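# Upright a toppled gift box and open its lid

## Task

A closed gift box is lying on one of its sides on the table. Turn it so it rests on its bottom, then open it so the lid ends up roughly upright or tipped back beyond upright. Concealed magnets keep the lid's flap closed, so it must be pulled free.

## Robot and tools

Robot: two arms, left_arm and right_arm. Each carries the same right-handed five-finger hand, so the two hands are not mirror images and every hand number means the same thing on both. Bases: left_arm at (-0.019, +0.573, +0.016) m, right_arm at (+0.007, -0.803, +0.016) m.

Scene frame: origin at table-top height, halfway between the arms' nominal bases. +z is up, +x points out over the table, and left_arm sits on the +y side. Image left and right do not match arm names.

Hand point: a point fixed to the palm, 0.15 m from the wrist flange along the fingers and 0.05 m in front of the palm. Its +z runs along the straightened fingers, +y points out of the palm, and +x runs across the palm away from the thumb. Straight fingers reach 0.06 to 0.07 m past the point, with their centre lines about 0.06 m toward -y. A bracket on the little-finger side of the wrist sticks out and can strike things. When the fingers are level, the wrist may sit below the hand point and touch the table first.

A row is 28 numbers, each in [-1, 1], always for both arms: left dx, dy, dz, rx, ry, rz, then the left hand's little, ring, middle, index, thumb_bend, thumb_turn, force_limit, speed; then the same 14 for the right arm. The six pose numbers are an offset, not a pose. They are measured from that arm's Hand target at the start of the action or move, along the scene axes. 1.0 equals 0.6 m or 180 degrees. rx, ry, rz form one rotation vector, turning about the Hand target's position. All rows in one action or one move list count from that same start, not from the previous row. Six zeros re-command the current Hand target. The controller limits the commanded orientation to 32 degrees from the measured one.

Hand numbers are absolute targets. Fingers: -1 straight, +1 curled. thumb_bend: -1 straight, +1 fully bent. thumb_turn: -1 beside the palm, +1 opposite the fingers. force_limit maps linearly from about 0 N at -1 to 10 N at +1 (15 N for the two thumb motors). speed runs from nearly zero at -1 to full at +0.48 and stays full up to +1. No value means 'unchanged'. To keep a hand as it is, resend the eight hand numbers from its last executed row. If nothing has been sent to it yet, use hand_measured plus hand_force_limit and hand_speed. With the thumb turned in, the hand can grip objects about 0.035 to 0.065 m thick, or handles down to about 0.025 m. For a gentle grip, close at speed -0.94 or lower.

Tools:
- execute_actions: actions is a list of actions. Each action is a table of up to 15 rows, one per 1/30 s step; a short table repeats its final row. cameras: a list of names, ["all"], or []. An empty actions list returns images.
- move: target is one 28-number row or a list of up to 15 rows, all offsets from the same Hand targets. Each hand point travels in a straight line. speed is in m/s, 0.002 to 3.2, default 0.25; rotation is capped at twice that in rad/s. blend is in metres and rounds corners in a list. stop_force is in N, 4 to 120, shared by both arms; it ends an arm's path when the push against its motion reaches that level. zero (only with stop_force) sets a fresh force zero. blocking=false returns early but cannot be combined with stop_force. A path lasts between 0.5 s and 10 s, and moves never steer around obstacles. The result adds a 'move:' line: done, off_target, moving, held or fault, plus limits such as paced or held.
- wait: seconds, 0 to 10; arms hold their last command.
- stop: brakes a running move.
- zoom_image: camera (cam_high, cam_low, cam_left_wrist, cam_right_wrist) and region [x0, y0, x1, y1] in pixels, at most 504 by 504, taken from the latest image.
- show_instructions: shows the reference images.
- zero_wrist_force: arm (left_arm or right_arm); re-zeroes that wrist sensor.
- finished_scene: scene = the current scene number (printed at the end of results). This ends the scene and cannot be undone.

Results: per arm, end_effector_position (m) and end_effector_quat_wxyz in the scene frame, velocities, Hand target (the last commanded pose; the next offsets count from it), joint positions and torques, and Wrist force/torque along the hand's own axes. hand_measured, hand_stopped_by (moving, target, force, stalled, fault) and hand_load_n use the same six-motor order. A load is positive when something pushes a finger open; a lost grip shows as the load falling toward zero. The hand point often stops slightly short of its target; close the gap by sending the missing distance as an offset. Each camera image is 672x504.

Avoid: the arms are stiff, so commanding even slightly past a firm contact, or about 150 N of outside force, triggers a 10 s fault stop. Joint contact torque limits are 313 N m (shoulder joints), 142 (elbow) and 51.3 (wrist joints). Do not let the arms or hands hit or squeeze each other. Do not let the box fall or leave the table, and do not drop it or let go while it is moving. Avoid slams and hard pushes, and excess force on fingers. Motors warn at 70 °C and brake at 85 °C, so avoid long strained holds. Keep paths away from an arm's own base.

Each tool is called after "Request:" in YAML: its name, and indented under it one key for each argument.

Reference images:

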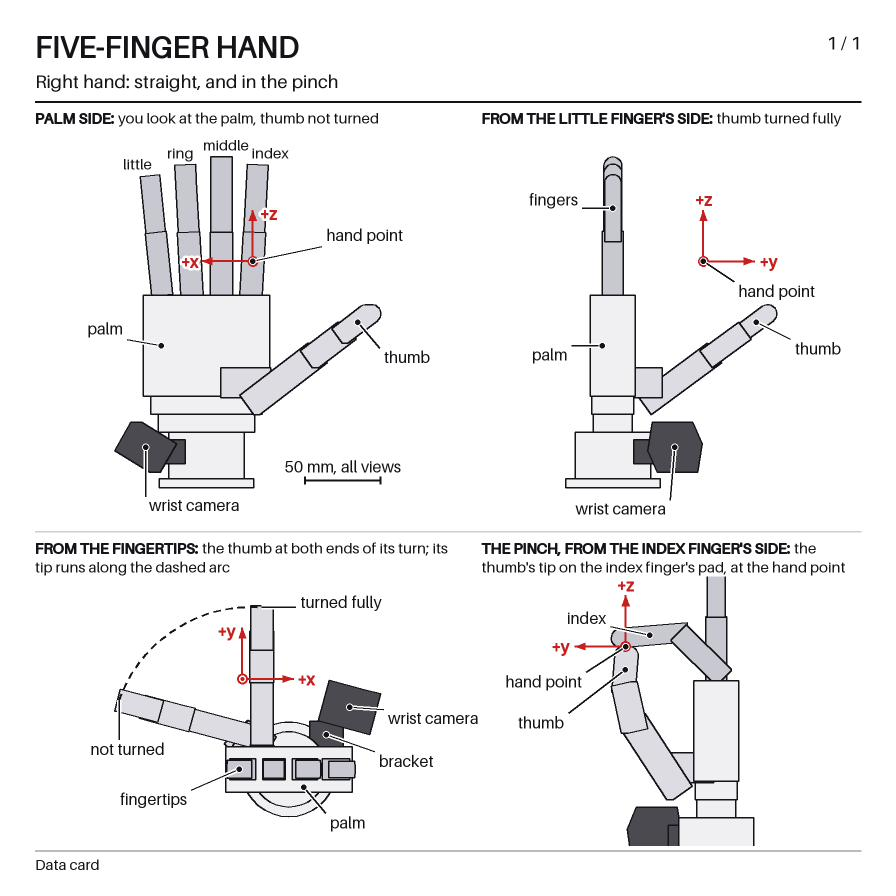

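## Session

Request:
execute_actions:
  actions: []

Scene clock: 0.00 s.
left_arm: end_effector_position=(-0.1335, +1.0303, +0.6661) hand_measured=(-1.000, -1.000, -1.000, -1.000, -1.000, -1.000) hand_load_n=(+0.0, +0.0, +0.0, +0.0, +0.0, +0.0) hand_stopped_by=(target, target, target, target, target, target) hand_force_limit=0.00 hand_speed=-0.80 end_effector_quat_wxyz=(+0.033, +0.728, -0.684, -0.018) | right_arm: end_effector_position=(+0.0624, -1.2564, +0.6598) hand_measured=(-1.000, -1.000, -1.000, -1.000, -1.000, -1.000) hand_load_n=(+0.0, +0.0, +0.0, +0.0, +0.0, +0.0) hand_stopped_by=(target, target, target, target, target, target) hand_force_limit=0.00 hand_speed=-0.80 end_effector_quat_wxyz=(+0.003, +0.774, +0.631, -0.057)
Joint positions: left_arm=[1.257 -1.634 1.432 1.818 1.51 -1.968] | right_arm=[-1.965 -1.711 1.473 1.705 1.619 -1.766]
Joint velocities: within noise
Joint torques (N m): no reading
Wrist force (N): no reading
Wrist torque (N m): no reading
Wrist force, peak (N): no reading
Hand target: left_arm -0.1335, +1.0303, +0.6661; +0.033, +0.728, -0.684, -0.018 | right_arm +0.0624, -1.2564, +0.6598; +0.003, +0.774, +0.631, -0.057

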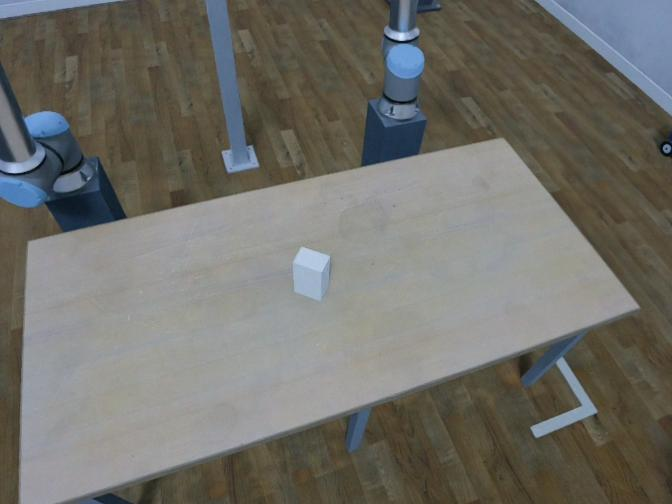

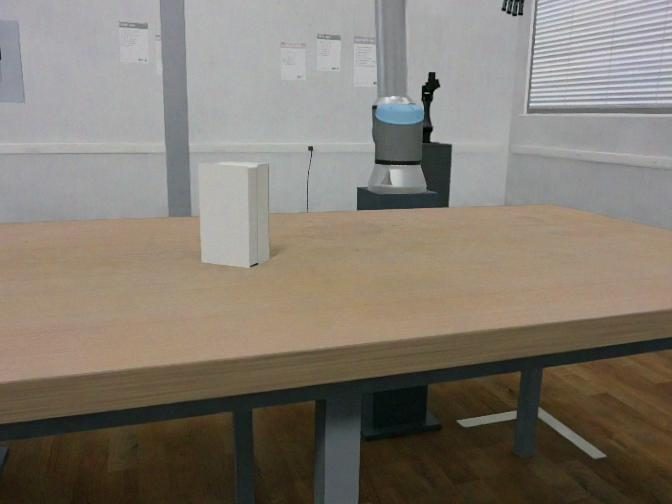

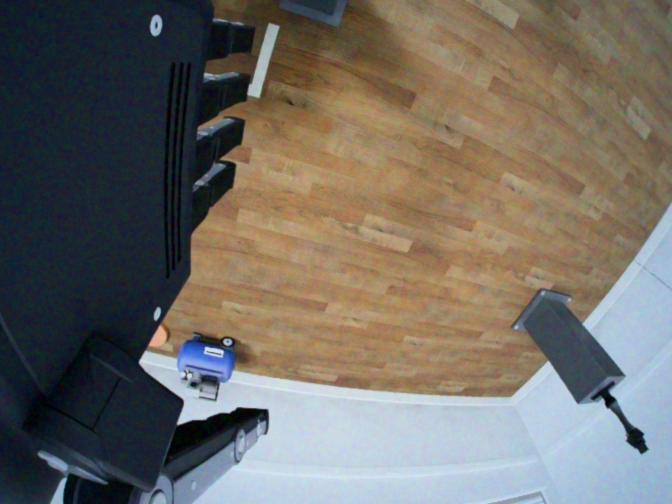

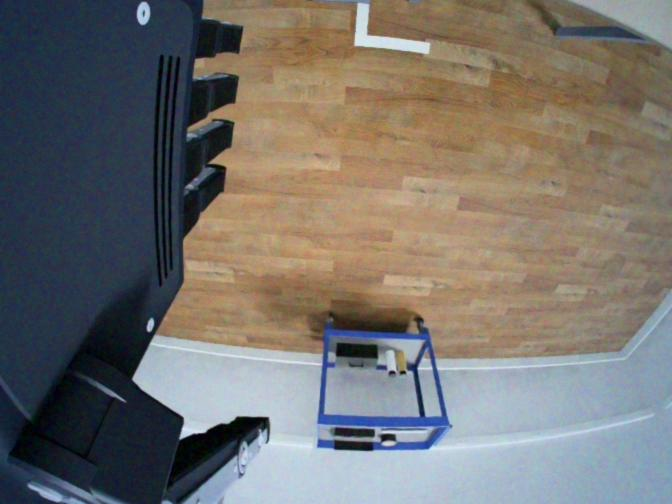

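Request:
zoom_image:
  camera: "cam_high"
  region: [270, 230, 360, 320]

Request:
zoom_image:
  camera: "cam_low"
  region: [180, 140, 300, 290]

Scaled by 5.600.

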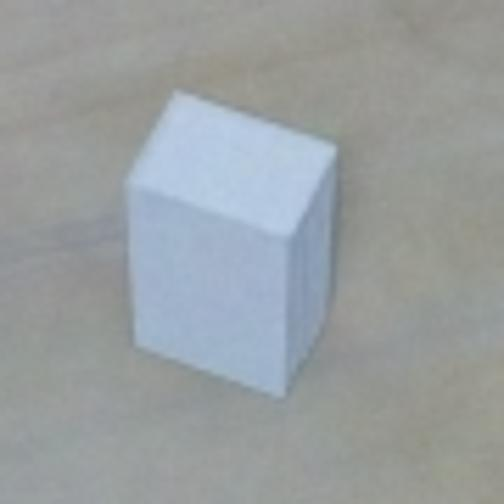

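Scaled by 3.360.

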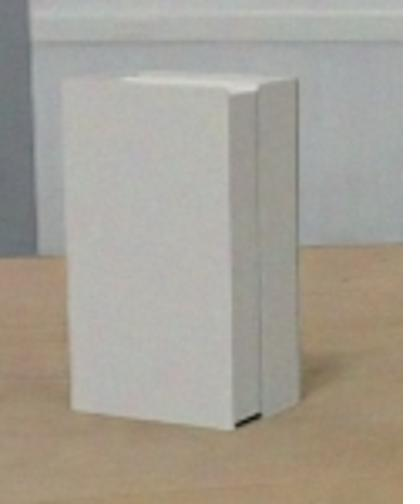

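Request:
move:
  target: [0.83,-0.17,-0.1,0,0,0.26,-1,-1,-1,-1,-1,-1,0,-0.8,0.58,0.33,-0.15,0,0,0,-1,-1,-1,-1,-1,-1,0,-0.8]
  speed: 0.7

Request:
move:
  target: [0.42,-0.63,-0.1,0,0,0.26,-1,-1,-1,-1,-1,-1,0,-0.8,0,0,0,0,0,0,-1,-1,-1,-1,-1,-1,0,-0.8]
  speed: 0.7

Request:
move:
  target: [0.42,-0.82,-0.35,0,0,0.24,-1,-1,-1,-1,-1,-1,0,-0.8,0,0,0,0,0,0,-1,-1,-1,-1,-1,-1,0,-0.8]
  speed: 0.5
  cameras: ["all"]

Scene clock: 47.57 s.
left_arm: end_effector_position=(+0.3644, +0.9283, +0.6061) hand_measured=(-1.000, -1.000, -1.000, -1.000, -1.000, -1.000) hand_load_n=(+0.0, +0.0, +0.0, +0.0, +0.0, +0.0) hand_stopped_by=(target, target, target, target, target, target) hand_force_limit=0.00 hand_speed=-0.80 end_effector_quat_wxyz=(+0.037, +0.940, -0.339, -0.004) | right_arm: end_effector_position=(+0.4104, -1.0585, +0.5698) hand_measured=(-1.000, -1.000, -1.000, -1.000, -1.000, -1.000) hand_load_n=(+0.0, +0.0, +0.0, +0.0, +0.0, +0.0) hand_stopped_by=(target, target, target, target, target, target) hand_force_limit=0.00 hand_speed=-0.80 end_effector_quat_wxyz=(+0.003, +0.774, +0.631, -0.057)
Joint positions: left_arm=[0.449 -1.354 1.238 1.745 1.619 -3.589] | right_arm=[-0.901 -1.682 1.627 1.617 1.685 -0.701]
Joint torques (N m): left_arm=[-1.46 -44.12 -37.42 1.87 -1.19 -1.65] | right_arm=[10.2 -26.87 -35.12 6.86 -1.19 2.73]
Wrist force (N): left_arm=[0.2 0.1 -0.2] | right_arm=[0.4 -0.5 -0.3]
Wrist torque (N m): left_arm=[0.03 -0.03 -0.10] | right_arm=[-0.09 -0.12 0.02]
Wrist force, peak (N): left_arm=[2.9 -1.8 0.3] | right_arm=[-1.6 -2.3 -0.4]
Hand target: left_arm +0.3645, +0.9283, +0.6061; +0.037, +0.940, -0.339, -0.004 | right_arm +0.4104, -1.0584, +0.5698; +0.003, +0.774, +0.631, -0.057
Off the commanded pose: left_arm 0.000 m, 0 deg | right_arm 0.000 m, 0 deg.
move: done

Scene clock: 48.90 s.
left_arm: end_effector_position=(+0.6165, +0.5504, +0.5461) hand_measured=(-1.000, -1.000, -1.000, -1.000, -1.000, -1.000) hand_load_n=(+0.0, +0.0, +0.0, +0.0, +0.0, +0.0) hand_stopped_by=(target, target, target, target, target, target) hand_force_limit=0.00 hand_speed=-0.80 end_effector_quat_wxyz=(+0.036, +0.997, +0.062, +0.011) | right_arm: end_effector_position=(+0.4104, -1.0584, +0.5698) hand_measured=(-1.000, -1.000, -1.000, -1.000, -1.000, -1.000) hand_load_n=(+0.0, +0.0, +0.0, +0.0, +0.0, +0.0) hand_stopped_by=(target, target, target, target, target, target) hand_force_limit=0.00 hand_speed=-0.80 end_effector_quat_wxyz=(+0.003, +0.774, +0.631, -0.057)
Joint positions: left_arm=[-0.16 -1.273 1.22 1.585 1.635 -5.017] | right_arm=[-0.901 -1.682 1.628 1.617 1.685 -0.701]
Joint torques (N m): left_arm=[-11.79 -57.99 -29.67 4.97 2.55 -0.65] | right_arm=[9.96 -42.8 -34.48 6.94 -1.3 3.14]
Wrist force (N): left_arm=[-0.1 -0.1 0.1] | right_arm=[0.3 -0.5 -0.3]
Wrist torque (N m): left_arm=[-0.03 0.01 -0.11] | right_arm=[-0.08 -0.11 -0.03]
Wrist force, peak (N): left_arm=[1.2 2.5 0.6] | right_arm=[0.5 -0.4 -0.6]
Hand target: left_arm +0.6165, +0.5503, +0.5461; +0.036, +0.997, +0.063, +0.011 | right_arm +0.4104, -1.0584, +0.5698; +0.003, +0.774, +0.631, -0.057
Off the commanded pose: left_arm 0.000 m, 0 deg | right_arm 0.000 m, 0 deg.
move: done

Scene clock: 50.73 s.
left_arm: end_effector_position=(+0.8685, +0.0584, +0.3361) hand_measured=(-1.000, -1.000, -1.000, -1.000, -1.000, -1.000) hand_load_n=(+0.0, +0.0, +0.0, -0.5, +0.0, +0.0) hand_stopped_by=(target, target, target, target, target, target) hand_force_limit=0.00 hand_speed=-0.80 end_effector_quat_wxyz=(+0.029, +0.904, +0.425, +0.024) | right_arm: end_effector_position=(+0.4104, -1.0584, +0.5698) hand_measured=(-1.000, -1.000, -1.000, -1.000, -1.000, -1.000) hand_load_n=(+0.0, +0.0, +0.0, +0.0, +0.0, +0.0) hand_stopped_by=(target, target, target, target, target, target) hand_force_limit=0.00 hand_speed=-0.80 end_effector_quat_wxyz=(+0.003, +0.774, +0.631, -0.057)
Joint positions: left_arm=[-0.65 -0.655 0.591 1.562 1.554 -6.259] | right_arm=[-0.901 -1.682 1.628 1.617 1.685 -0.701]
Joint torques (N m): left_arm=[5.27 -93.03 -50.49 3.91 2.53 -1.78] | right_arm=[10.41 -42.96 -34.63 6.87 -1.35 3.46]
Wrist force (N): left_arm=[-0.1 -0.4 0.1] | right_arm=[0.3 -0.5 -0.4]
Wrist torque (N m): left_arm=[-0.06 0.00 -0.16] | right_arm=[-0.07 -0.10 -0.03]
Wrist force, peak (N): left_arm=[-1.6 2.2 1.5] | right_arm=[0.5 -0.7 -0.5]
Hand target: left_arm +0.8685, +0.0583, +0.3361; +0.029, +0.904, +0.425, +0.024 | right_arm +0.4104, -1.0584, +0.5698; +0.003, +0.774, +0.631, -0.057
Off the commanded pose: left_arm 0.000 m, 0 deg | right_arm 0.000 m, 0 deg.
move: done
camera_calibration:
cam_left_wrist: T_world_to_cam=[[0.906425, -0.411658, 0.0945122, -0.796434], [-0.395827, -0.749854, 0.530132, 0.214633], [-0.147363, -0.517935, -0.842631, 0.559811], [0, 0, 0, 1]] pos_world=[0.88936, 0.123031, 0.433203]
cam_right_wrist: T_world_to_cam=[[0.997607, 0.0514715, -0.0461608, -0.335187], [0.0686743, -0.814939, 0.575464, -1.21239], [-0.0079982, -0.577257, -0.816523, -0.0231863], [0, 0, 0, 1]] pos_world=[0.41746, -0.984156, 0.663283]

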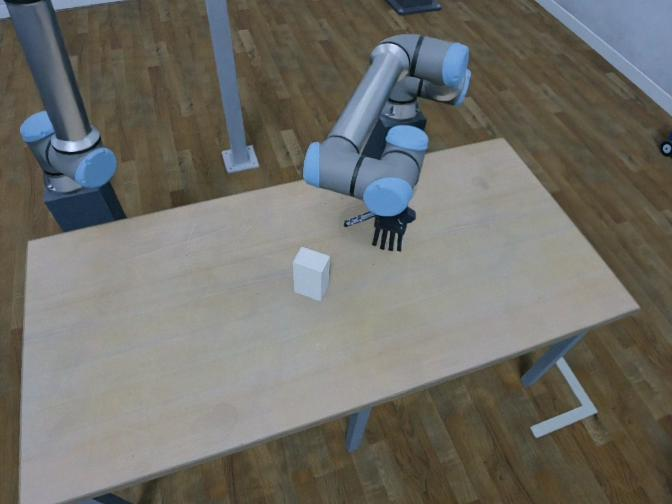

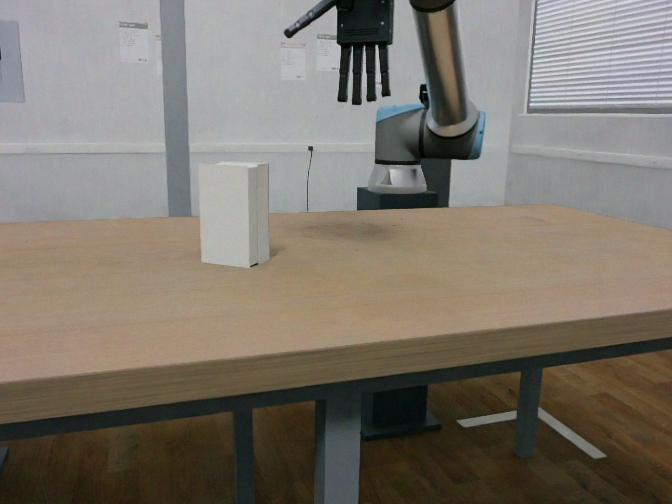

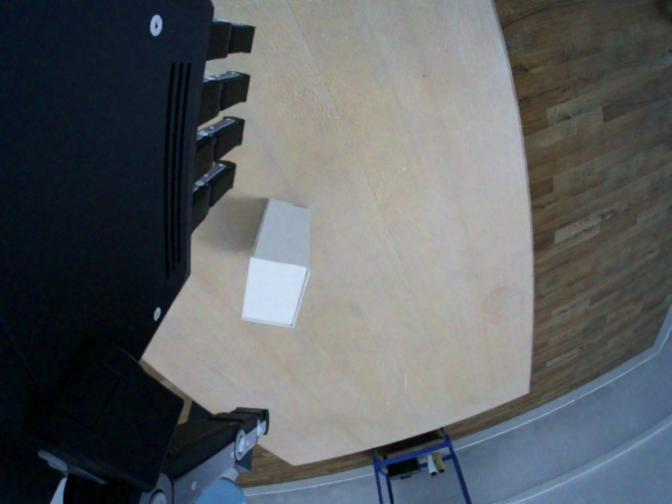

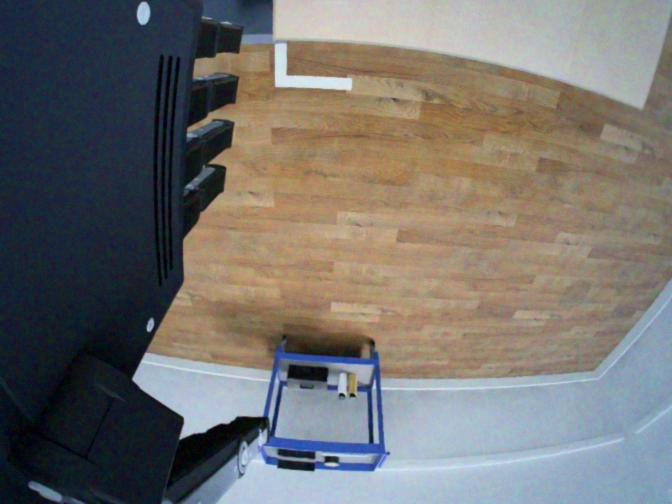

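Request:
zoom_image:
  camera: "cam_left_wrist"
  region: [225, 185, 335, 340]

Scaled by 3.252 from the camera's 672x504 image, which has a finer 960x720 frame.

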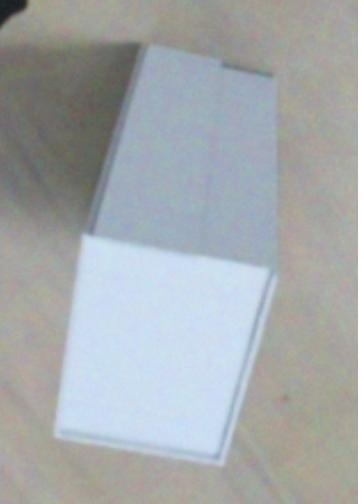

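Request:
move:
  target: [-0.266,-0.244,0,0,0,0,-1,-1,-1,-1,-1,-1,0,-0.8,0.417,0.613,-0.217,0.022,0.012,0.4235,0,0,0,0,-1,-1,0,0]
  speed: 0.6

Request:
move:
  target: [0,0,-0.268,0,0,0,-1,-1,-1,-1,-1,-1,0,-0.8,0.455,0.848,-0.233,0.022,0.012,0.4235,0,0,0,0,-1,-1,0,0]
  speed: 0.6
  cameras: ["all"]

Scene clock: 128.10 s.
left_arm: end_effector_position=(+0.7093, -0.0877, +0.3361) hand_measured=(-1.000, -1.000, -1.000, -1.000, -1.000, -1.000) hand_load_n=(+0.0, +0.0, +0.0, +0.0, +0.0, +0.5) hand_stopped_by=(target, target, target, target, target, target) hand_force_limit=0.00 hand_speed=-0.80 end_effector_quat_wxyz=(+0.036, +0.940, +0.339, +0.002) | right_arm: end_effector_position=(+0.6606, -0.6907, +0.4396) hand_measured=(+0.000, +0.000, +0.000, +0.000, -1.000, -1.000) hand_load_n=(+0.0, +0.0, +0.0, +0.0, +0.0, +0.0) hand_stopped_by=(target, target, target, target, target, target) hand_force_limit=0.00 hand_speed=0.00 end_effector_quat_wxyz=(+0.002, +0.218, +0.975, -0.036)
Joint positions: left_arm=[-0.858 -0.762 0.786 1.477 1.591 -6.282] | right_arm=[-0.139 -1.341 1.489 1.424 1.643 -1.272]
Joint torques (N m): left_arm=[13.27 -91.34 -50.56 4.02 -0.79 1.58] | right_arm=[10.35 -51.54 -39.27 7.01 2.31 0.49]
Wrist force (N): left_arm=[0.0 0.0 0.0] | right_arm=[0.0 0.0 -0.3]
Wrist torque (N m): left_arm=[0.02 0.01 0.05] | right_arm=[0.07 -0.03 -0.07]
Wrist force, peak (N): left_arm=[1.0 0.2 0.1] | right_arm=[-0.6 2.0 0.4]
Hand target: left_arm +0.7089, -0.0881, +0.3361; +0.029, +0.904, +0.425, +0.024 | right_arm +0.6606, -0.6906, +0.4396; +0.002, +0.218, +0.975, -0.036
Off the commanded pose: left_arm 0.001 m, 11 deg | right_arm 0.000 m, 0 deg.
joint sent to its limit (left arm) — joint 6 (wrist 3), lower limit. The joint targets are off in orientation, not in position.
move: off_target (left_arm)

Scene clock: 129.90 s.
left_arm: end_effector_position=(+0.7094, -0.0876, +0.1752) hand_measured=(-1.000, -1.000, -1.000, -1.000, -1.000, -1.000) hand_load_n=(+0.0, +0.0, +0.0, +0.0, +0.0, +0.0) hand_stopped_by=(target, target, target, target, target, target) hand_force_limit=0.00 hand_speed=-0.80 end_effector_quat_wxyz=(+0.036, +0.940, +0.339, +0.002) | right_arm: end_effector_position=(+0.9314, -0.1831, +0.2991) hand_measured=(+0.000, +0.000, +0.000, +0.000, -1.000, -1.000) hand_load_n=(+0.0, +0.0, +0.0, +0.0, +0.0, +0.0) hand_stopped_by=(target, target, target, target, target, target) hand_force_limit=0.00 hand_speed=0.00 end_effector_quat_wxyz=(+0.149, -0.391, +0.908, +0.026)
Joint positions: left_arm=[-0.858 -0.712 0.981 1.232 1.591 -6.282] | right_arm=[0.357 -0.35 0.035 1.589 1.504 -2.019]
Joint torques (N m): left_arm=[-15.19 -108.46 -47.26 5.64 -0.96 1.84] | right_arm=[-3.94 -98.3 -32.93 1.14 -1.56 -2.61]
Wrist force (N): left_arm=[0.0 -0.1 0.1] | right_arm=[0.4 -0.5 -0.3]
Wrist torque (N m): left_arm=[-0.01 0.00 0.05] | right_arm=[-0.10 -0.19 0.07]
Wrist force, peak (N): left_arm=[0.1 0.1 -0.9] | right_arm=[0.7 -3.0 -1.1]
Hand target: left_arm +0.7089, -0.0881, +0.1753; +0.029, +0.904, +0.425, +0.024 | right_arm +0.9336, -0.1818, +0.2998; +0.000, -0.431, +0.902, +0.000
Off the commanded pose: left_arm 0.001 m, 11 deg | right_arm 0.003 m, 18 deg.
elbow stopped short (right arm): the move would have taken joint 3 (elbow) straighter than the controller allows.
elbow read too straight (right arm): the controller reads joint 3 (elbow) straighter than it allows; while it does, the hand can move without a command.
joint sent to its limit (left arm) — joint 6 (wrist 3), lower limit. The joint targets are off in orientation, not in position.
move: off_target (left_arm, right_arm)
camera_calibration:
cam_left_wrist: T_world_to_cam=[[0.816028, -0.572323, 0.0808953, -0.644727], [-0.511879, -0.650545, 0.561044, 0.21321], [-0.268473, -0.499237, -0.823823, 0.409434], [0, 0, 0, 1]] pos_world=[0.745175, -0.0258851, 0.269836]
cam_right_wrist: T_world_to_cam=[[-0.868154, 0.486061, -0.10027, 0.921023], [0.273512, 0.637166, 0.720563, -0.347437], [0.414126, 0.598134, -0.686101, 0.0482739], [0, 0, 0, 1]] pos_world=[0.874626, -0.255173, 0.375822]

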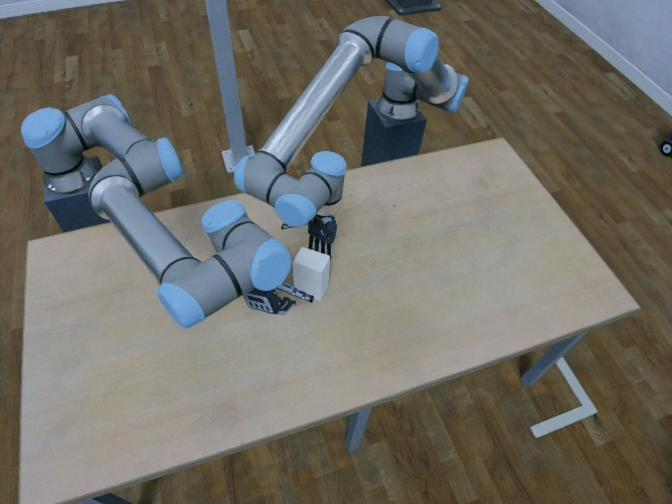

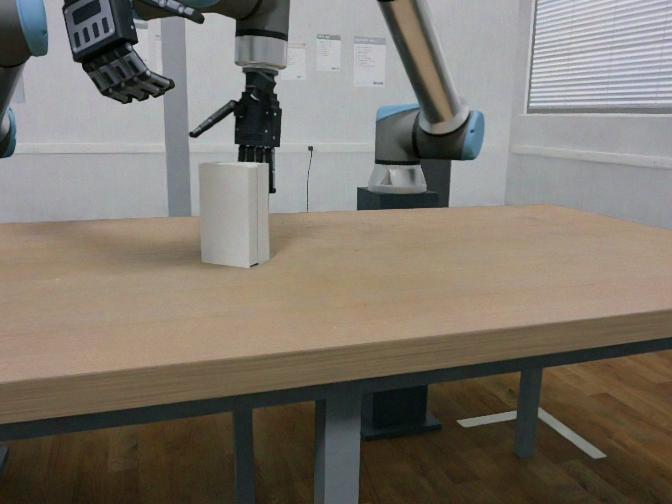

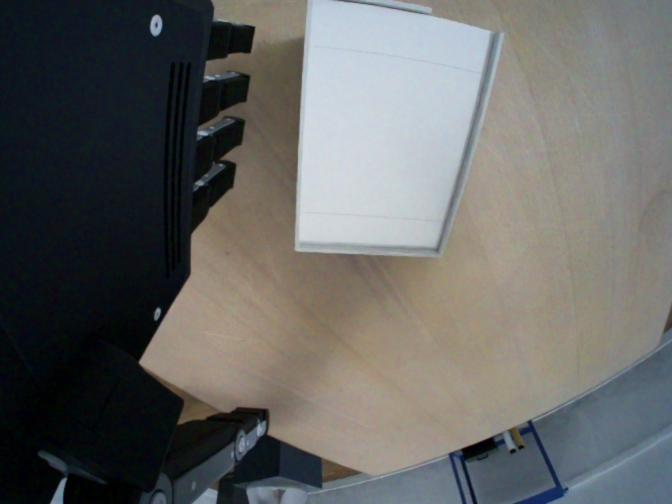

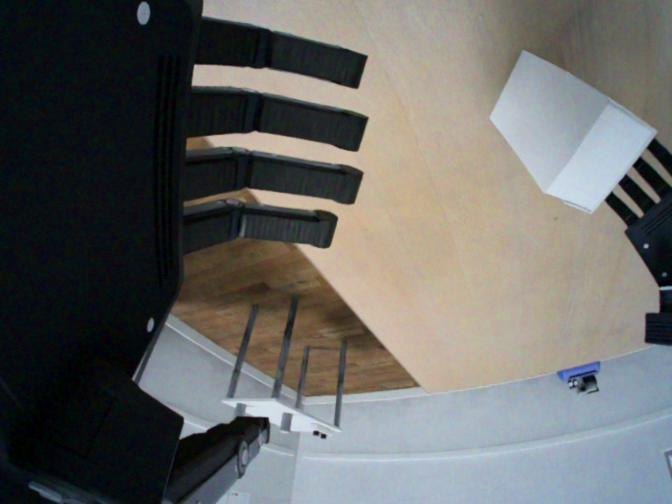

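Request:
zoom_image:
  camera: "cam_left_wrist"
  region: [270, 0, 530, 270]

Request:
zoom_image:
  camera: "cam_right_wrist"
  region: [480, 40, 660, 220]

Scaled by 1.867 from the camera's 672x504 image, which has a finer 960x720 frame.

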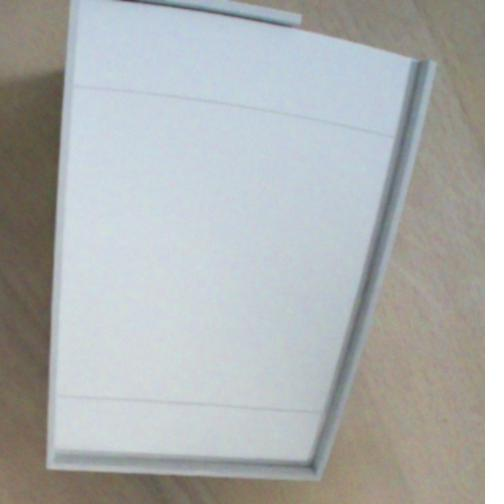

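Scaled by 2.800 from the camera's 672x504 image, which has a finer 960x720 frame.

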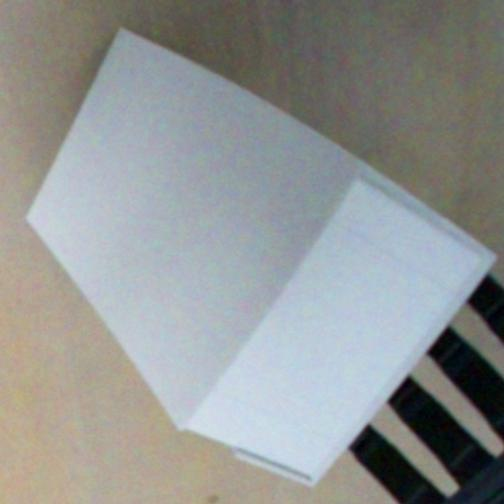

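Request:
move:
  target: [0,0,0,0,0,0,-1,-1,-1,-1,-1,-1,0,-0.8,-0.031,0.028,-0.366,0,0,0,0,0,0,0,-1,-1,0,0]
  speed: 0.4

Request:
move:
  target: [0,0,0,0,0,0,-1,-1,-1,-1,-1,-1,0,-0.8,0,0,-0.13,0,0,0,0,0,0,0,-1,-1,0,0]
  speed: 0.03
  stop_force: 4
  cameras: ["cam_high","cam_low"]

Scene clock: 142.33 s.
left_arm: end_effector_position=(+0.7094, -0.0876, +0.1753) hand_measured=(-1.000, -1.000, -1.000, -1.000, -1.000, -1.000) hand_load_n=(+0.0, +0.0, +0.0, +0.0, +0.0, +0.0) hand_stopped_by=(target, target, target, target, target, target) hand_force_limit=0.00 hand_speed=-0.80 end_effector_quat_wxyz=(+0.036, +0.940, +0.339, +0.002) | right_arm: end_effector_position=(+0.9130, -0.1662, +0.0800) hand_measured=(+0.000, +0.000, +0.000, +0.000, -1.000, -1.000) hand_load_n=(+0.0, +0.0, +0.0, +0.0, +0.0, +0.0) hand_stopped_by=(target, target, target, target, target, target) hand_force_limit=0.00 hand_speed=0.00 end_effector_quat_wxyz=(+0.049, -0.419, +0.907, +0.007)
Joint positions: left_arm=[-0.858 -0.712 0.981 1.232 1.591 -6.282] | right_arm=[0.389 -0.152 0.035 1.589 1.552 -2.048]
Joint torques (N m): left_arm=[-15.51 -107.97 -49.66 5.48 -1.41 1.71] | right_arm=[-7.11 -108.75 -48.1 7.09 -1.52 3.1]
Wrist force (N): left_arm=[0.2 -0.1 0.2] | right_arm=[-0.1 -0.3 -0.4]
Wrist torque (N m): left_arm=[-0.01 -0.03 0.06] | right_arm=[-0.04 -0.04 -0.06]
Wrist force, peak (N): left_arm=[-0.2 -0.5 -0.1] | right_arm=[-0.4 -0.9 -3.3]
Hand target: left_arm +0.7089, -0.0881, +0.1753; +0.029, +0.904, +0.425, +0.024 | right_arm +0.9150, -0.1650, +0.0802; +0.000, -0.431, +0.902, +0.000
Off the commanded pose: left_arm 0.001 m, 11 deg | right_arm 0.002 m, 6 deg.
elbow stopped short (right arm): the move would have taken joint 3 (elbow) straighter than the controller allows.
joint sent to its limit (left arm) — joint 6 (wrist 3), lower limit. The joint targets are off in orientation, not in position.
move: off_target (left_arm, right_arm)

Scene clock: 145.17 s.
left_arm: end_effector_position=(+0.7094, -0.0876, +0.1753) hand_measured=(-1.000, -1.000, -1.000, -1.000, -1.000, -1.000) hand_load_n=(+0.0, +0.0, +0.0, +0.0, -0.5, +0.0) hand_stopped_by=(target, target, target, target, target, target) hand_force_limit=0.00 hand_speed=-0.80 end_effector_quat_wxyz=(+0.036, +0.940, +0.339, +0.002) | right_arm: end_effector_position=(+0.9125, -0.1666, +0.0324) hand_measured=(+0.000, +0.000, +0.000, +0.000, -1.000, -1.000) hand_load_n=(+0.0, -2.5, -1.0, +0.0, +0.0, +0.0) hand_stopped_by=(target, target, target, target, target, target) hand_force_limit=0.00 hand_speed=0.00 end_effector_quat_wxyz=(+0.039, -0.422, +0.906, +0.006)
Joint positions: left_arm=[-0.858 -0.712 0.981 1.232 1.591 -6.282] | right_arm=[0.39 -0.11 0.035 1.568 1.556 -2.053]
Joint torques (N m): left_arm=[-15.16 -102.76 -49.89 5.51 -1.43 1.69] | right_arm=[5.45 -129.96 -33.52 6.36 -1.29 2.46]
Wrist force (N): left_arm=[0.0 -0.1 0.1] | right_arm=[0.1 -0.4 -3.2]
Wrist torque (N m): left_arm=[0.00 0.00 0.05] | right_arm=[-0.06 0.07 0.04]
Wrist force, peak (N): left_arm=[-0.1 -0.4 0.2] | right_arm=[-2.1 -10.9 -24.0]
Hand target: left_arm +0.7089, -0.0881, +0.1753; +0.029, +0.904, +0.425, +0.024 | right_arm +0.9125, -0.1666, +0.0324; +0.039, -0.422, +0.906, +0.006 (not the last commanded pose)
Off the commanded pose: left_arm 0.001 m, 11 deg | right_arm 0.030 m, 5 deg.
elbow stopped short (right arm): the move would have taken joint 3 (elbow) straighter than the controller allows.
joint sent to its limit (left arm) — joint 6 (wrist 3), lower limit. The joint targets are off in orientation, not in position.
move: contact (right_arm), off_target (left_arm)
Images, in order (width x height): cam_high 672x504, cam_low 672x504.

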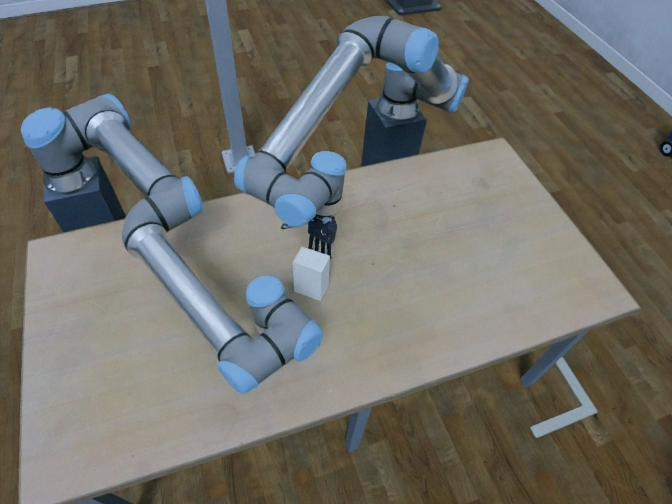

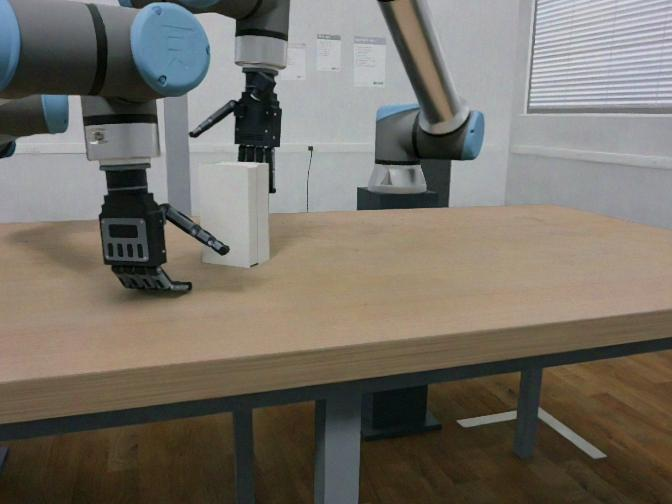

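Request:
move:
  target:
    - [-0.027,-0.032,0,0,0,0,-1,-1,-1,-1,-1,-1,0,-0.8,0,0,0.178,0,0,0,0,0,0,0,-1,-1,0,0]
    - [-0.027,-0.032,0,0,0,0,-1,-1,-1,-1,-1,-1,0,-0.8,-0.119,0.096,0.178,0,0,0,0,0,0,0,-1,-1,0,0]
  speed: 0.2
  blend: 0.02
  cameras: ["cam_low","cam_right_wrist","cam_left_wrist"]

Scene clock: 165.10 s.
left_arm: end_effector_position=(+0.6932, -0.1069, +0.1753) hand_measured=(-1.000, -1.000, -1.000, -1.000, -1.000, -1.000) hand_load_n=(+0.0, +0.0, +0.0, +0.0, -0.5, +0.0) hand_stopped_by=(target, target, target, target, target, target) hand_force_limit=0.00 hand_speed=-0.80 end_effector_quat_wxyz=(+0.037, +0.944, +0.328, -0.001) | right_arm: end_effector_position=(+0.8411, -0.1090, +0.1393) hand_measured=(+0.000, +0.000, +0.000, +0.000, -1.000, -1.000) hand_load_n=(+0.0, +0.0, +0.0, +0.0, +0.0, +0.0) hand_stopped_by=(target, target, target, target, target, target) hand_force_limit=0.00 hand_speed=0.00 end_effector_quat_wxyz=(+0.039, -0.422, +0.906, +0.006)
Joint positions: left_arm=[-0.882 -0.708 0.975 1.235 1.596 -6.282] | right_arm=[0.469 -0.326 0.291 1.528 1.562 -1.975]
Joint torques (N m): left_arm=[15.64 -90.09 -47.6 4.71 0.92 1.66] | right_arm=[10.78 -100.8 -37.12 4.22 1.93 -2.64]
Wrist force (N): left_arm=[-0.3 0.0 0.2] | right_arm=[-0.1 -0.6 0.3]
Wrist torque (N m): left_arm=[0.00 0.03 0.03] | right_arm=[-0.10 -0.07 -0.10]
Wrist force, peak (N): left_arm=[0.6 -0.3 0.0] | right_arm=[0.2 -0.1 -3.7]
Hand target: left_arm +0.6927, -0.1073, +0.1753; +0.029, +0.904, +0.425, +0.024 | right_arm +0.8411, -0.1090, +0.1392; +0.039, -0.422, +0.906, +0.006
Off the commanded pose: left_arm 0.001 m, 12 deg | right_arm 0.000 m, 0 deg.
elbow stopped short (right arm): the move would have taken joint 3 (elbow) straighter than the controller allows.
joint sent to its limit (left arm) — joint 6 (wrist 3), lower limit. The joint targets are off in orientation, not in position.
move: off_target (left_arm)
camera_calibration:
cam_left_wrist: T_world_to_cam=[[0.802224, -0.591795, 0.0788372, -0.634729], [-0.525105, -0.636575, 0.564833, 0.202283], [-0.284079, -0.494521, -0.82143, 0.406526], [0, 0, 0, 1]] pos_world=[0.730901, -0.0458249, 0.269717]
cam_right_wrist: T_world_to_cam=[[-0.903162, 0.429298, 0.00123088, 0.799825], [0.352911, 0.74082, 0.571524, -0.289458], [0.244442, 0.516613, -0.820585, 0.0842714], [0, 0, 0, 1]] pos_world=[0.803926, -0.172463, 0.2336]
Images, in order (width x height): cam_low 672x504, cam_left_wrist 672x504, cam_right_wrist 672x504.

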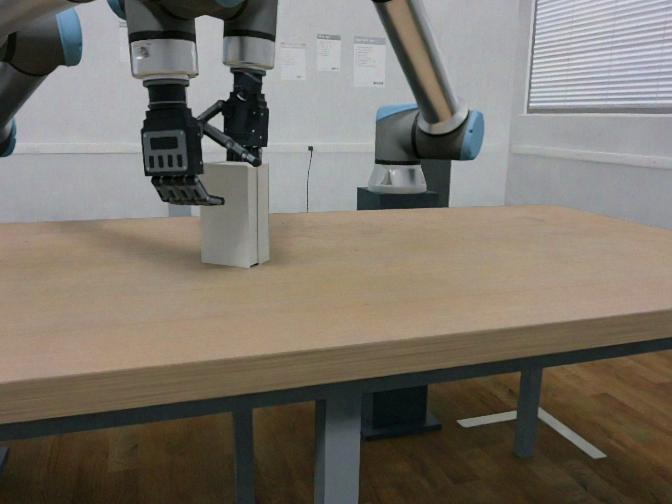

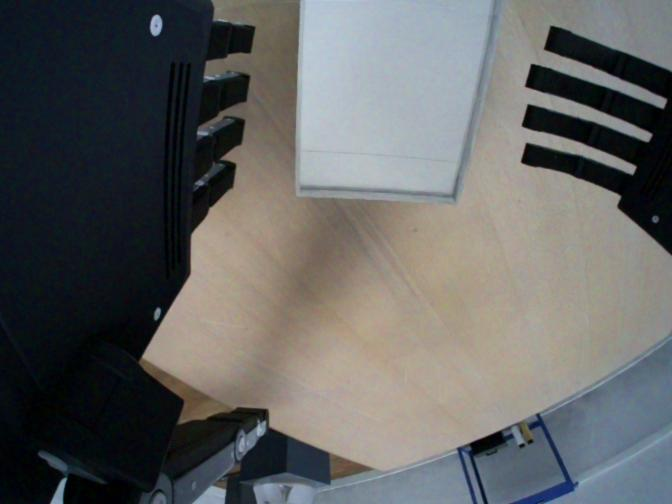

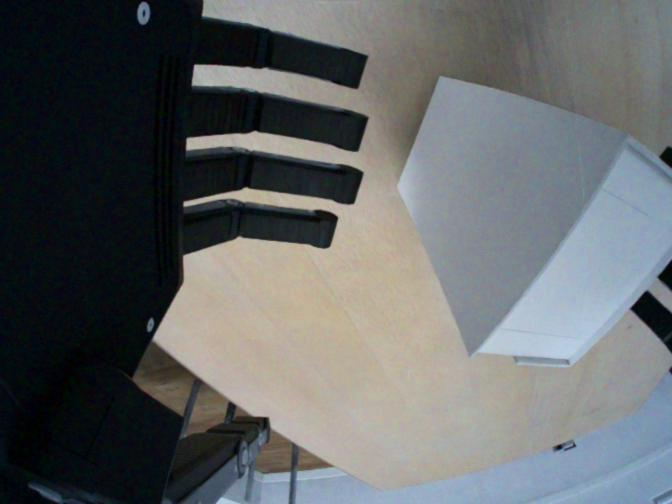

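Request:
move:
  target: [0.149,-0.12,0,0,0,0,-1,-1,-1,-1,-1,-1,0,-0.8,0,0,0,0,0,0,0,0,0,0,-1,-1,0,0]
  speed: 0.05
  stop_force: 4
  cameras: ["cam_low","cam_high","cam_right_wrist","cam_left_wrist"]

Scene clock: 171.97 s.
left_arm: end_effector_position=(+0.6985, -0.1106, +0.1753) hand_measured=(-1.000, -1.000, -1.000, -1.000, -1.000, -1.000) hand_load_n=(+0.0, +0.0, +0.0, +0.0, +0.0, +0.0) hand_stopped_by=(target, target, target, target, target, target) hand_force_limit=0.00 hand_speed=-0.80 end_effector_quat_wxyz=(+0.037, +0.944, +0.328, -0.001) | right_arm: end_effector_position=(+0.8411, -0.1090, +0.1392) hand_measured=(+0.000, +0.000, +0.000, +0.000, -1.000, -1.000) hand_load_n=(+0.0, +0.0, +0.0, +0.0, +0.0, +0.0) hand_stopped_by=(target, target, target, target, target, target) hand_force_limit=0.00 hand_speed=0.00 end_effector_quat_wxyz=(+0.039, -0.422, +0.906, +0.006)
Joint positions: left_arm=[-0.881 -0.696 0.953 1.245 1.596 -6.282] | right_arm=[0.469 -0.326 0.291 1.528 1.562 -1.975]
Joint torques (N m): left_arm=[6.77 -110.67 -27.82 1.58 -1.15 1.57] | right_arm=[11.18 -95.85 -42.59 3.75 2.15 -2.62]
Wrist force (N): left_arm=[-0.2 -0.3 0.2] | right_arm=[-0.1 -0.5 0.3]
Wrist torque (N m): left_arm=[-0.04 0.02 0.04] | right_arm=[-0.09 -0.08 -0.09]
Wrist force, peak (N): left_arm=[0.2 1.1 0.7] | right_arm=[-0.3 -0.7 0.2]
Hand target: left_arm +0.6985, -0.1107, +0.1753; +0.037, +0.944, +0.328, -0.001 (not the last commanded pose) | right_arm +0.8411, -0.1090, +0.1392; +0.039, -0.422, +0.906, +0.006
Off the commanded pose: left_arm 0.108 m, 12 deg | right_arm 0.000 m, 0 deg.
move: held (left_arm; a check stopped the path); limits=held
pose unreachable (left arm): on one or more control steps of this call, first in action 0 (counted from 0), this arm could not follow its commanded pose, so it was not sent that pose on those steps. It may still have moved: this result reports where it is.
cause: moving toward the commanded pose would bring a part of the arm too close to another arm (a part of this arm just beyond joint 4 (wrist 1) and a part of the right arm just beyond its joint 5 (wrist 2), at the place that arm is still heading or pushing toward).
camera_calibration:
cam_left_wrist: T_world_to_cam=[[0.803229, -0.590387, 0.0791634, -0.641759], [-0.524217, -0.637496, 0.56462, 0.201961], [-0.282878, -0.495018, -0.821546, 0.405266], [0, 0, 0, 1]] pos_world=[0.735992, -0.0495224, 0.269717]
cam_right_wrist: T_world_to_cam=[[-0.903189, 0.429242, 0.0012442, 0.799702], [0.352912, 0.740925, 0.571387, -0.289392], [0.244341, 0.51651, -0.82068, 0.0842486], [0, 0, 0, 1]] pos_world=[0.803826, -0.172363, 0.233501]

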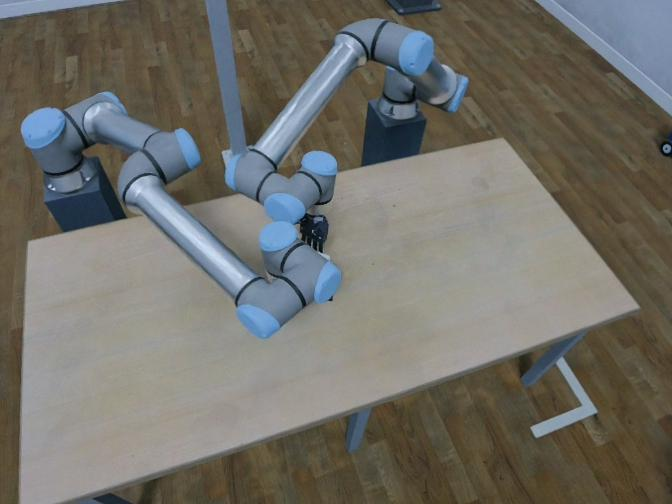

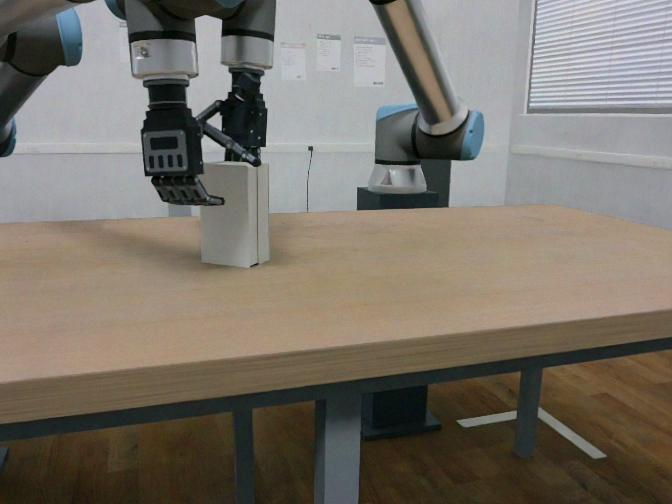

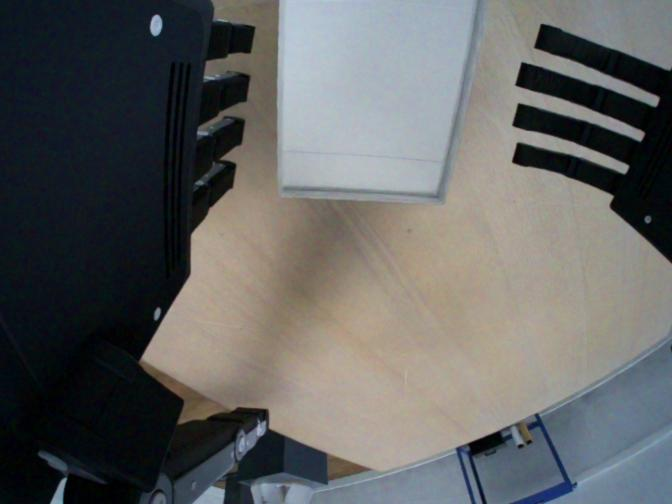

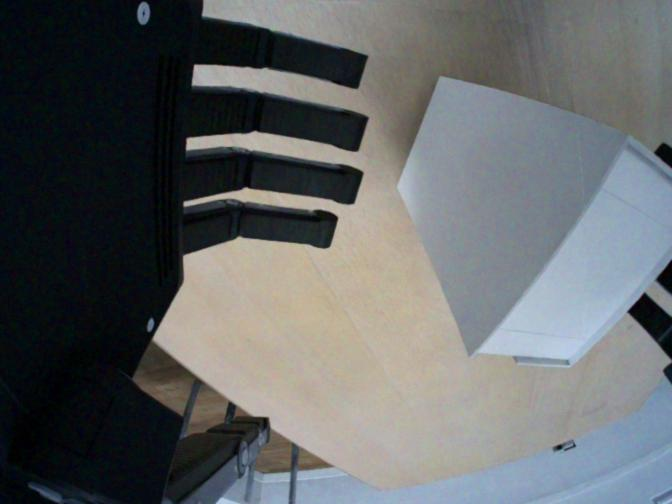

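Request:
move:
  target:
    - [-0.065,0.052,-0.042,-0.0697,-0.0864,0,-1,-1,-1,-1,-1,-1,0,-0.8,0,0,0,0,0,0,0,0,0,0,-1,-1,0,0]
    - [-0.065,0.052,-0.042,-0.0697,-0.0864,0,0,0,0,0,-1,-1,0,-0.2,0,0,0,0,0,0,0,0,0,0,-1,-1,0,0]
  speed: 0.3

Request:
move:
  target: [0.11,-0.089,0,0,0,0,0,0,0,0,-1,-1,0,-0.2,0,0,0,0,0,0,0,0,0,0,-1,-1,0,0]
  speed: 0.05
  stop_force: 4
  cameras: ["cam_low","cam_high","cam_right_wrist","cam_left_wrist"]

Scene clock: 186.20 s.
left_arm: end_effector_position=(+0.6599, -0.0791, +0.1501) hand_measured=(+0.000, +0.000, +0.000, +0.000, -1.000, -1.000) hand_load_n=(+0.0, +0.0, +0.0, +0.0, +0.0, +0.0) hand_stopped_by=(target, target, target, target, target, target) hand_force_limit=0.00 hand_speed=-0.20 end_effector_quat_wxyz=(+0.184, +0.928, +0.311, +0.091) | right_arm: end_effector_position=(+0.8411, -0.1090, +0.1392) hand_measured=(+0.000, +0.000, +0.000, +0.000, -1.000, -1.000) hand_load_n=(+0.0, +0.0, +0.0, +0.0, +0.0, +0.0) hand_stopped_by=(target, target, target, target, target, target) hand_force_limit=0.00 hand_speed=0.00 end_effector_quat_wxyz=(+0.039, -0.422, +0.906, +0.006)
Joint positions: left_arm=[-0.916 -0.923 1.405 0.679 1.512 -6.282] | right_arm=[0.469 -0.326 0.291 1.528 1.562 -1.975]
Joint torques (N m): left_arm=[17.32 -90.27 -25.95 1.39 1.76 1.74] | right_arm=[10.6 -95.81 -47.39 4.91 2.13 -2.88]
Wrist force (N): left_arm=[0.1 0.7 0.1] | right_arm=[0.1 -0.5 0.4]
Wrist torque (N m): left_arm=[0.04 -0.02 0.13] | right_arm=[-0.09 -0.10 -0.07]
Wrist force, peak (N): left_arm=[0.2 1.1 -0.6] | right_arm=[-0.2 -0.8 0.4]
Hand target: left_arm +0.6595, -0.0795, +0.1501; +0.183, +0.926, +0.318, +0.091 | right_arm +0.8411, -0.1090, +0.1392; +0.039, -0.422, +0.906, +0.006
Off the commanded pose: left_arm 0.001 m, 1 deg | right_arm 0.000 m, 0 deg.
joint sent to its limit (left arm) — joint 6 (wrist 3), lower limit. The joint targets still meet the commanded pose.
move: done

Scene clock: 188.67 s.
left_arm: end_effector_position=(+0.7097, -0.1199, +0.1501) hand_measured=(+0.000, +0.000, +0.000, +0.000, -1.000, -1.000) hand_load_n=(+0.0, +0.0, +0.0, +0.5, +0.0, +0.0) hand_stopped_by=(target, target, target, target, target, target) hand_force_limit=0.00 hand_speed=-0.20 end_effector_quat_wxyz=(+0.183, +0.926, +0.317, +0.091) | right_arm: end_effector_position=(+0.8411, -0.1090, +0.1392) hand_measured=(+0.000, +0.000, +0.000, +0.000, -1.000, -1.000) hand_load_n=(+0.0, +0.0, +2.5, +0.0, +0.0, +0.0) hand_stopped_by=(target, target, target, target, target, target) hand_force_limit=0.00 hand_speed=0.00 end_effector_quat_wxyz=(+0.039, -0.422, +0.906, +0.006)
Joint positions: left_arm=[-0.899 -0.823 1.23 0.755 1.516 -6.277] | right_arm=[0.469 -0.326 0.291 1.528 1.562 -1.975]
Joint torques (N m): left_arm=[-13.75 -81.54 -50.33 3.92 -2.44 -1.44] | right_arm=[10.67 -100.17 -43.52 7.67 -2.45 -2.7]
Wrist force (N): left_arm=[-1.4 -2.1 -1.4] | right_arm=[-1.4 -3.6 1.7]
Wrist torque (N m): left_arm=[0.07 -0.03 -0.18] | right_arm=[-0.04 -0.11 -0.16]
Wrist force, peak (N): left_arm=[-8.0 -9.5 -7.7] | right_arm=[-6.2 -15.1 4.6]
Hand target: left_arm +0.7097, -0.1199, +0.1501; +0.183, +0.926, +0.317, +0.091 (not the last commanded pose) | right_arm +0.8411, -0.1090, +0.1392; +0.039, -0.422, +0.906, +0.006
Off the commanded pose: left_arm 0.020 m, 0 deg | right_arm 0.000 m, 0 deg.
move: contact (left_arm)
camera_calibration:
cam_left_wrist: T_world_to_cam=[[0.733369, -0.538531, 0.414915, -0.648853], [-0.676142, -0.514288, 0.52758, 0.344366], [-0.0707329, -0.667452, -0.741286, 0.199805], [0, 0, 0, 1]] pos_world=[0.722821, -0.0389638, 0.235651]
cam_right_wrist: T_world_to_cam=[[-0.903189, 0.429242, 0.0012442, 0.799702], [0.352912, 0.740925, 0.571387, -0.289392], [0.244341, 0.51651, -0.82068, 0.0842486], [0, 0, 0, 1]] pos_world=[0.803826, -0.172363, 0.233501]

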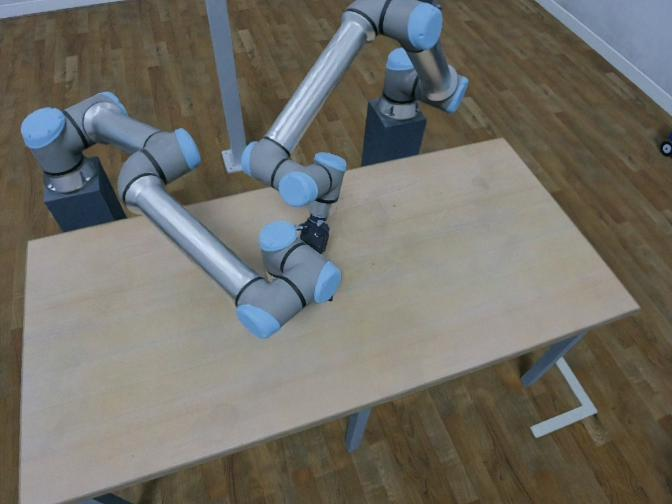

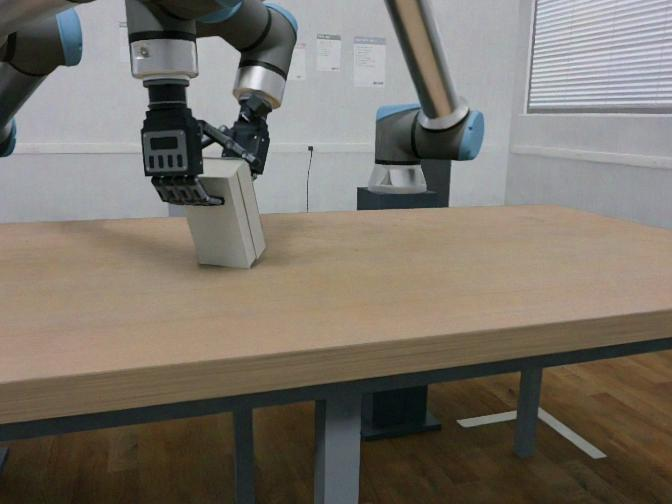

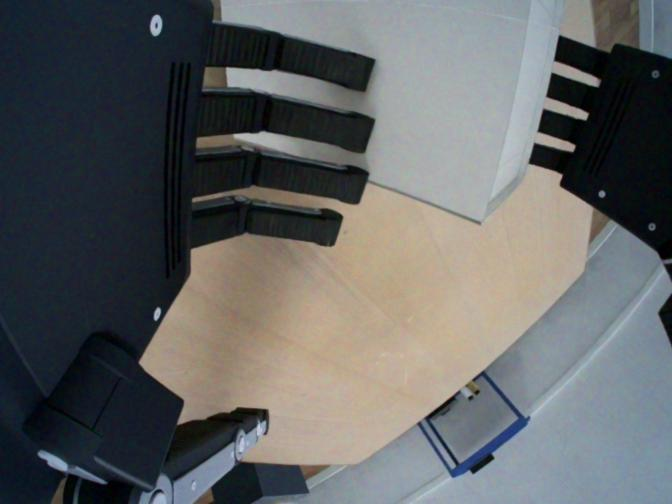

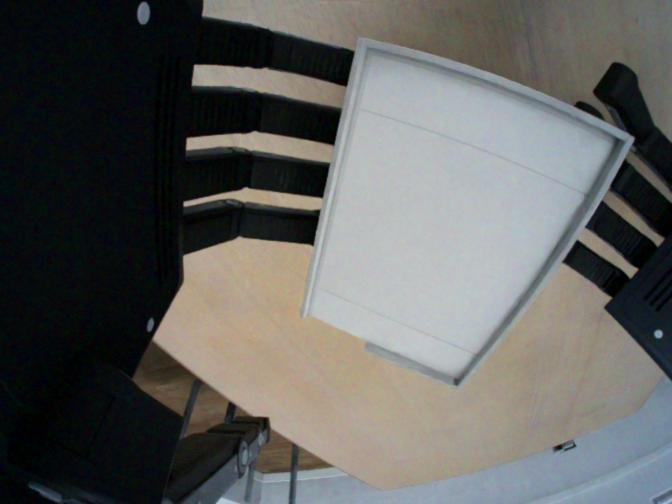

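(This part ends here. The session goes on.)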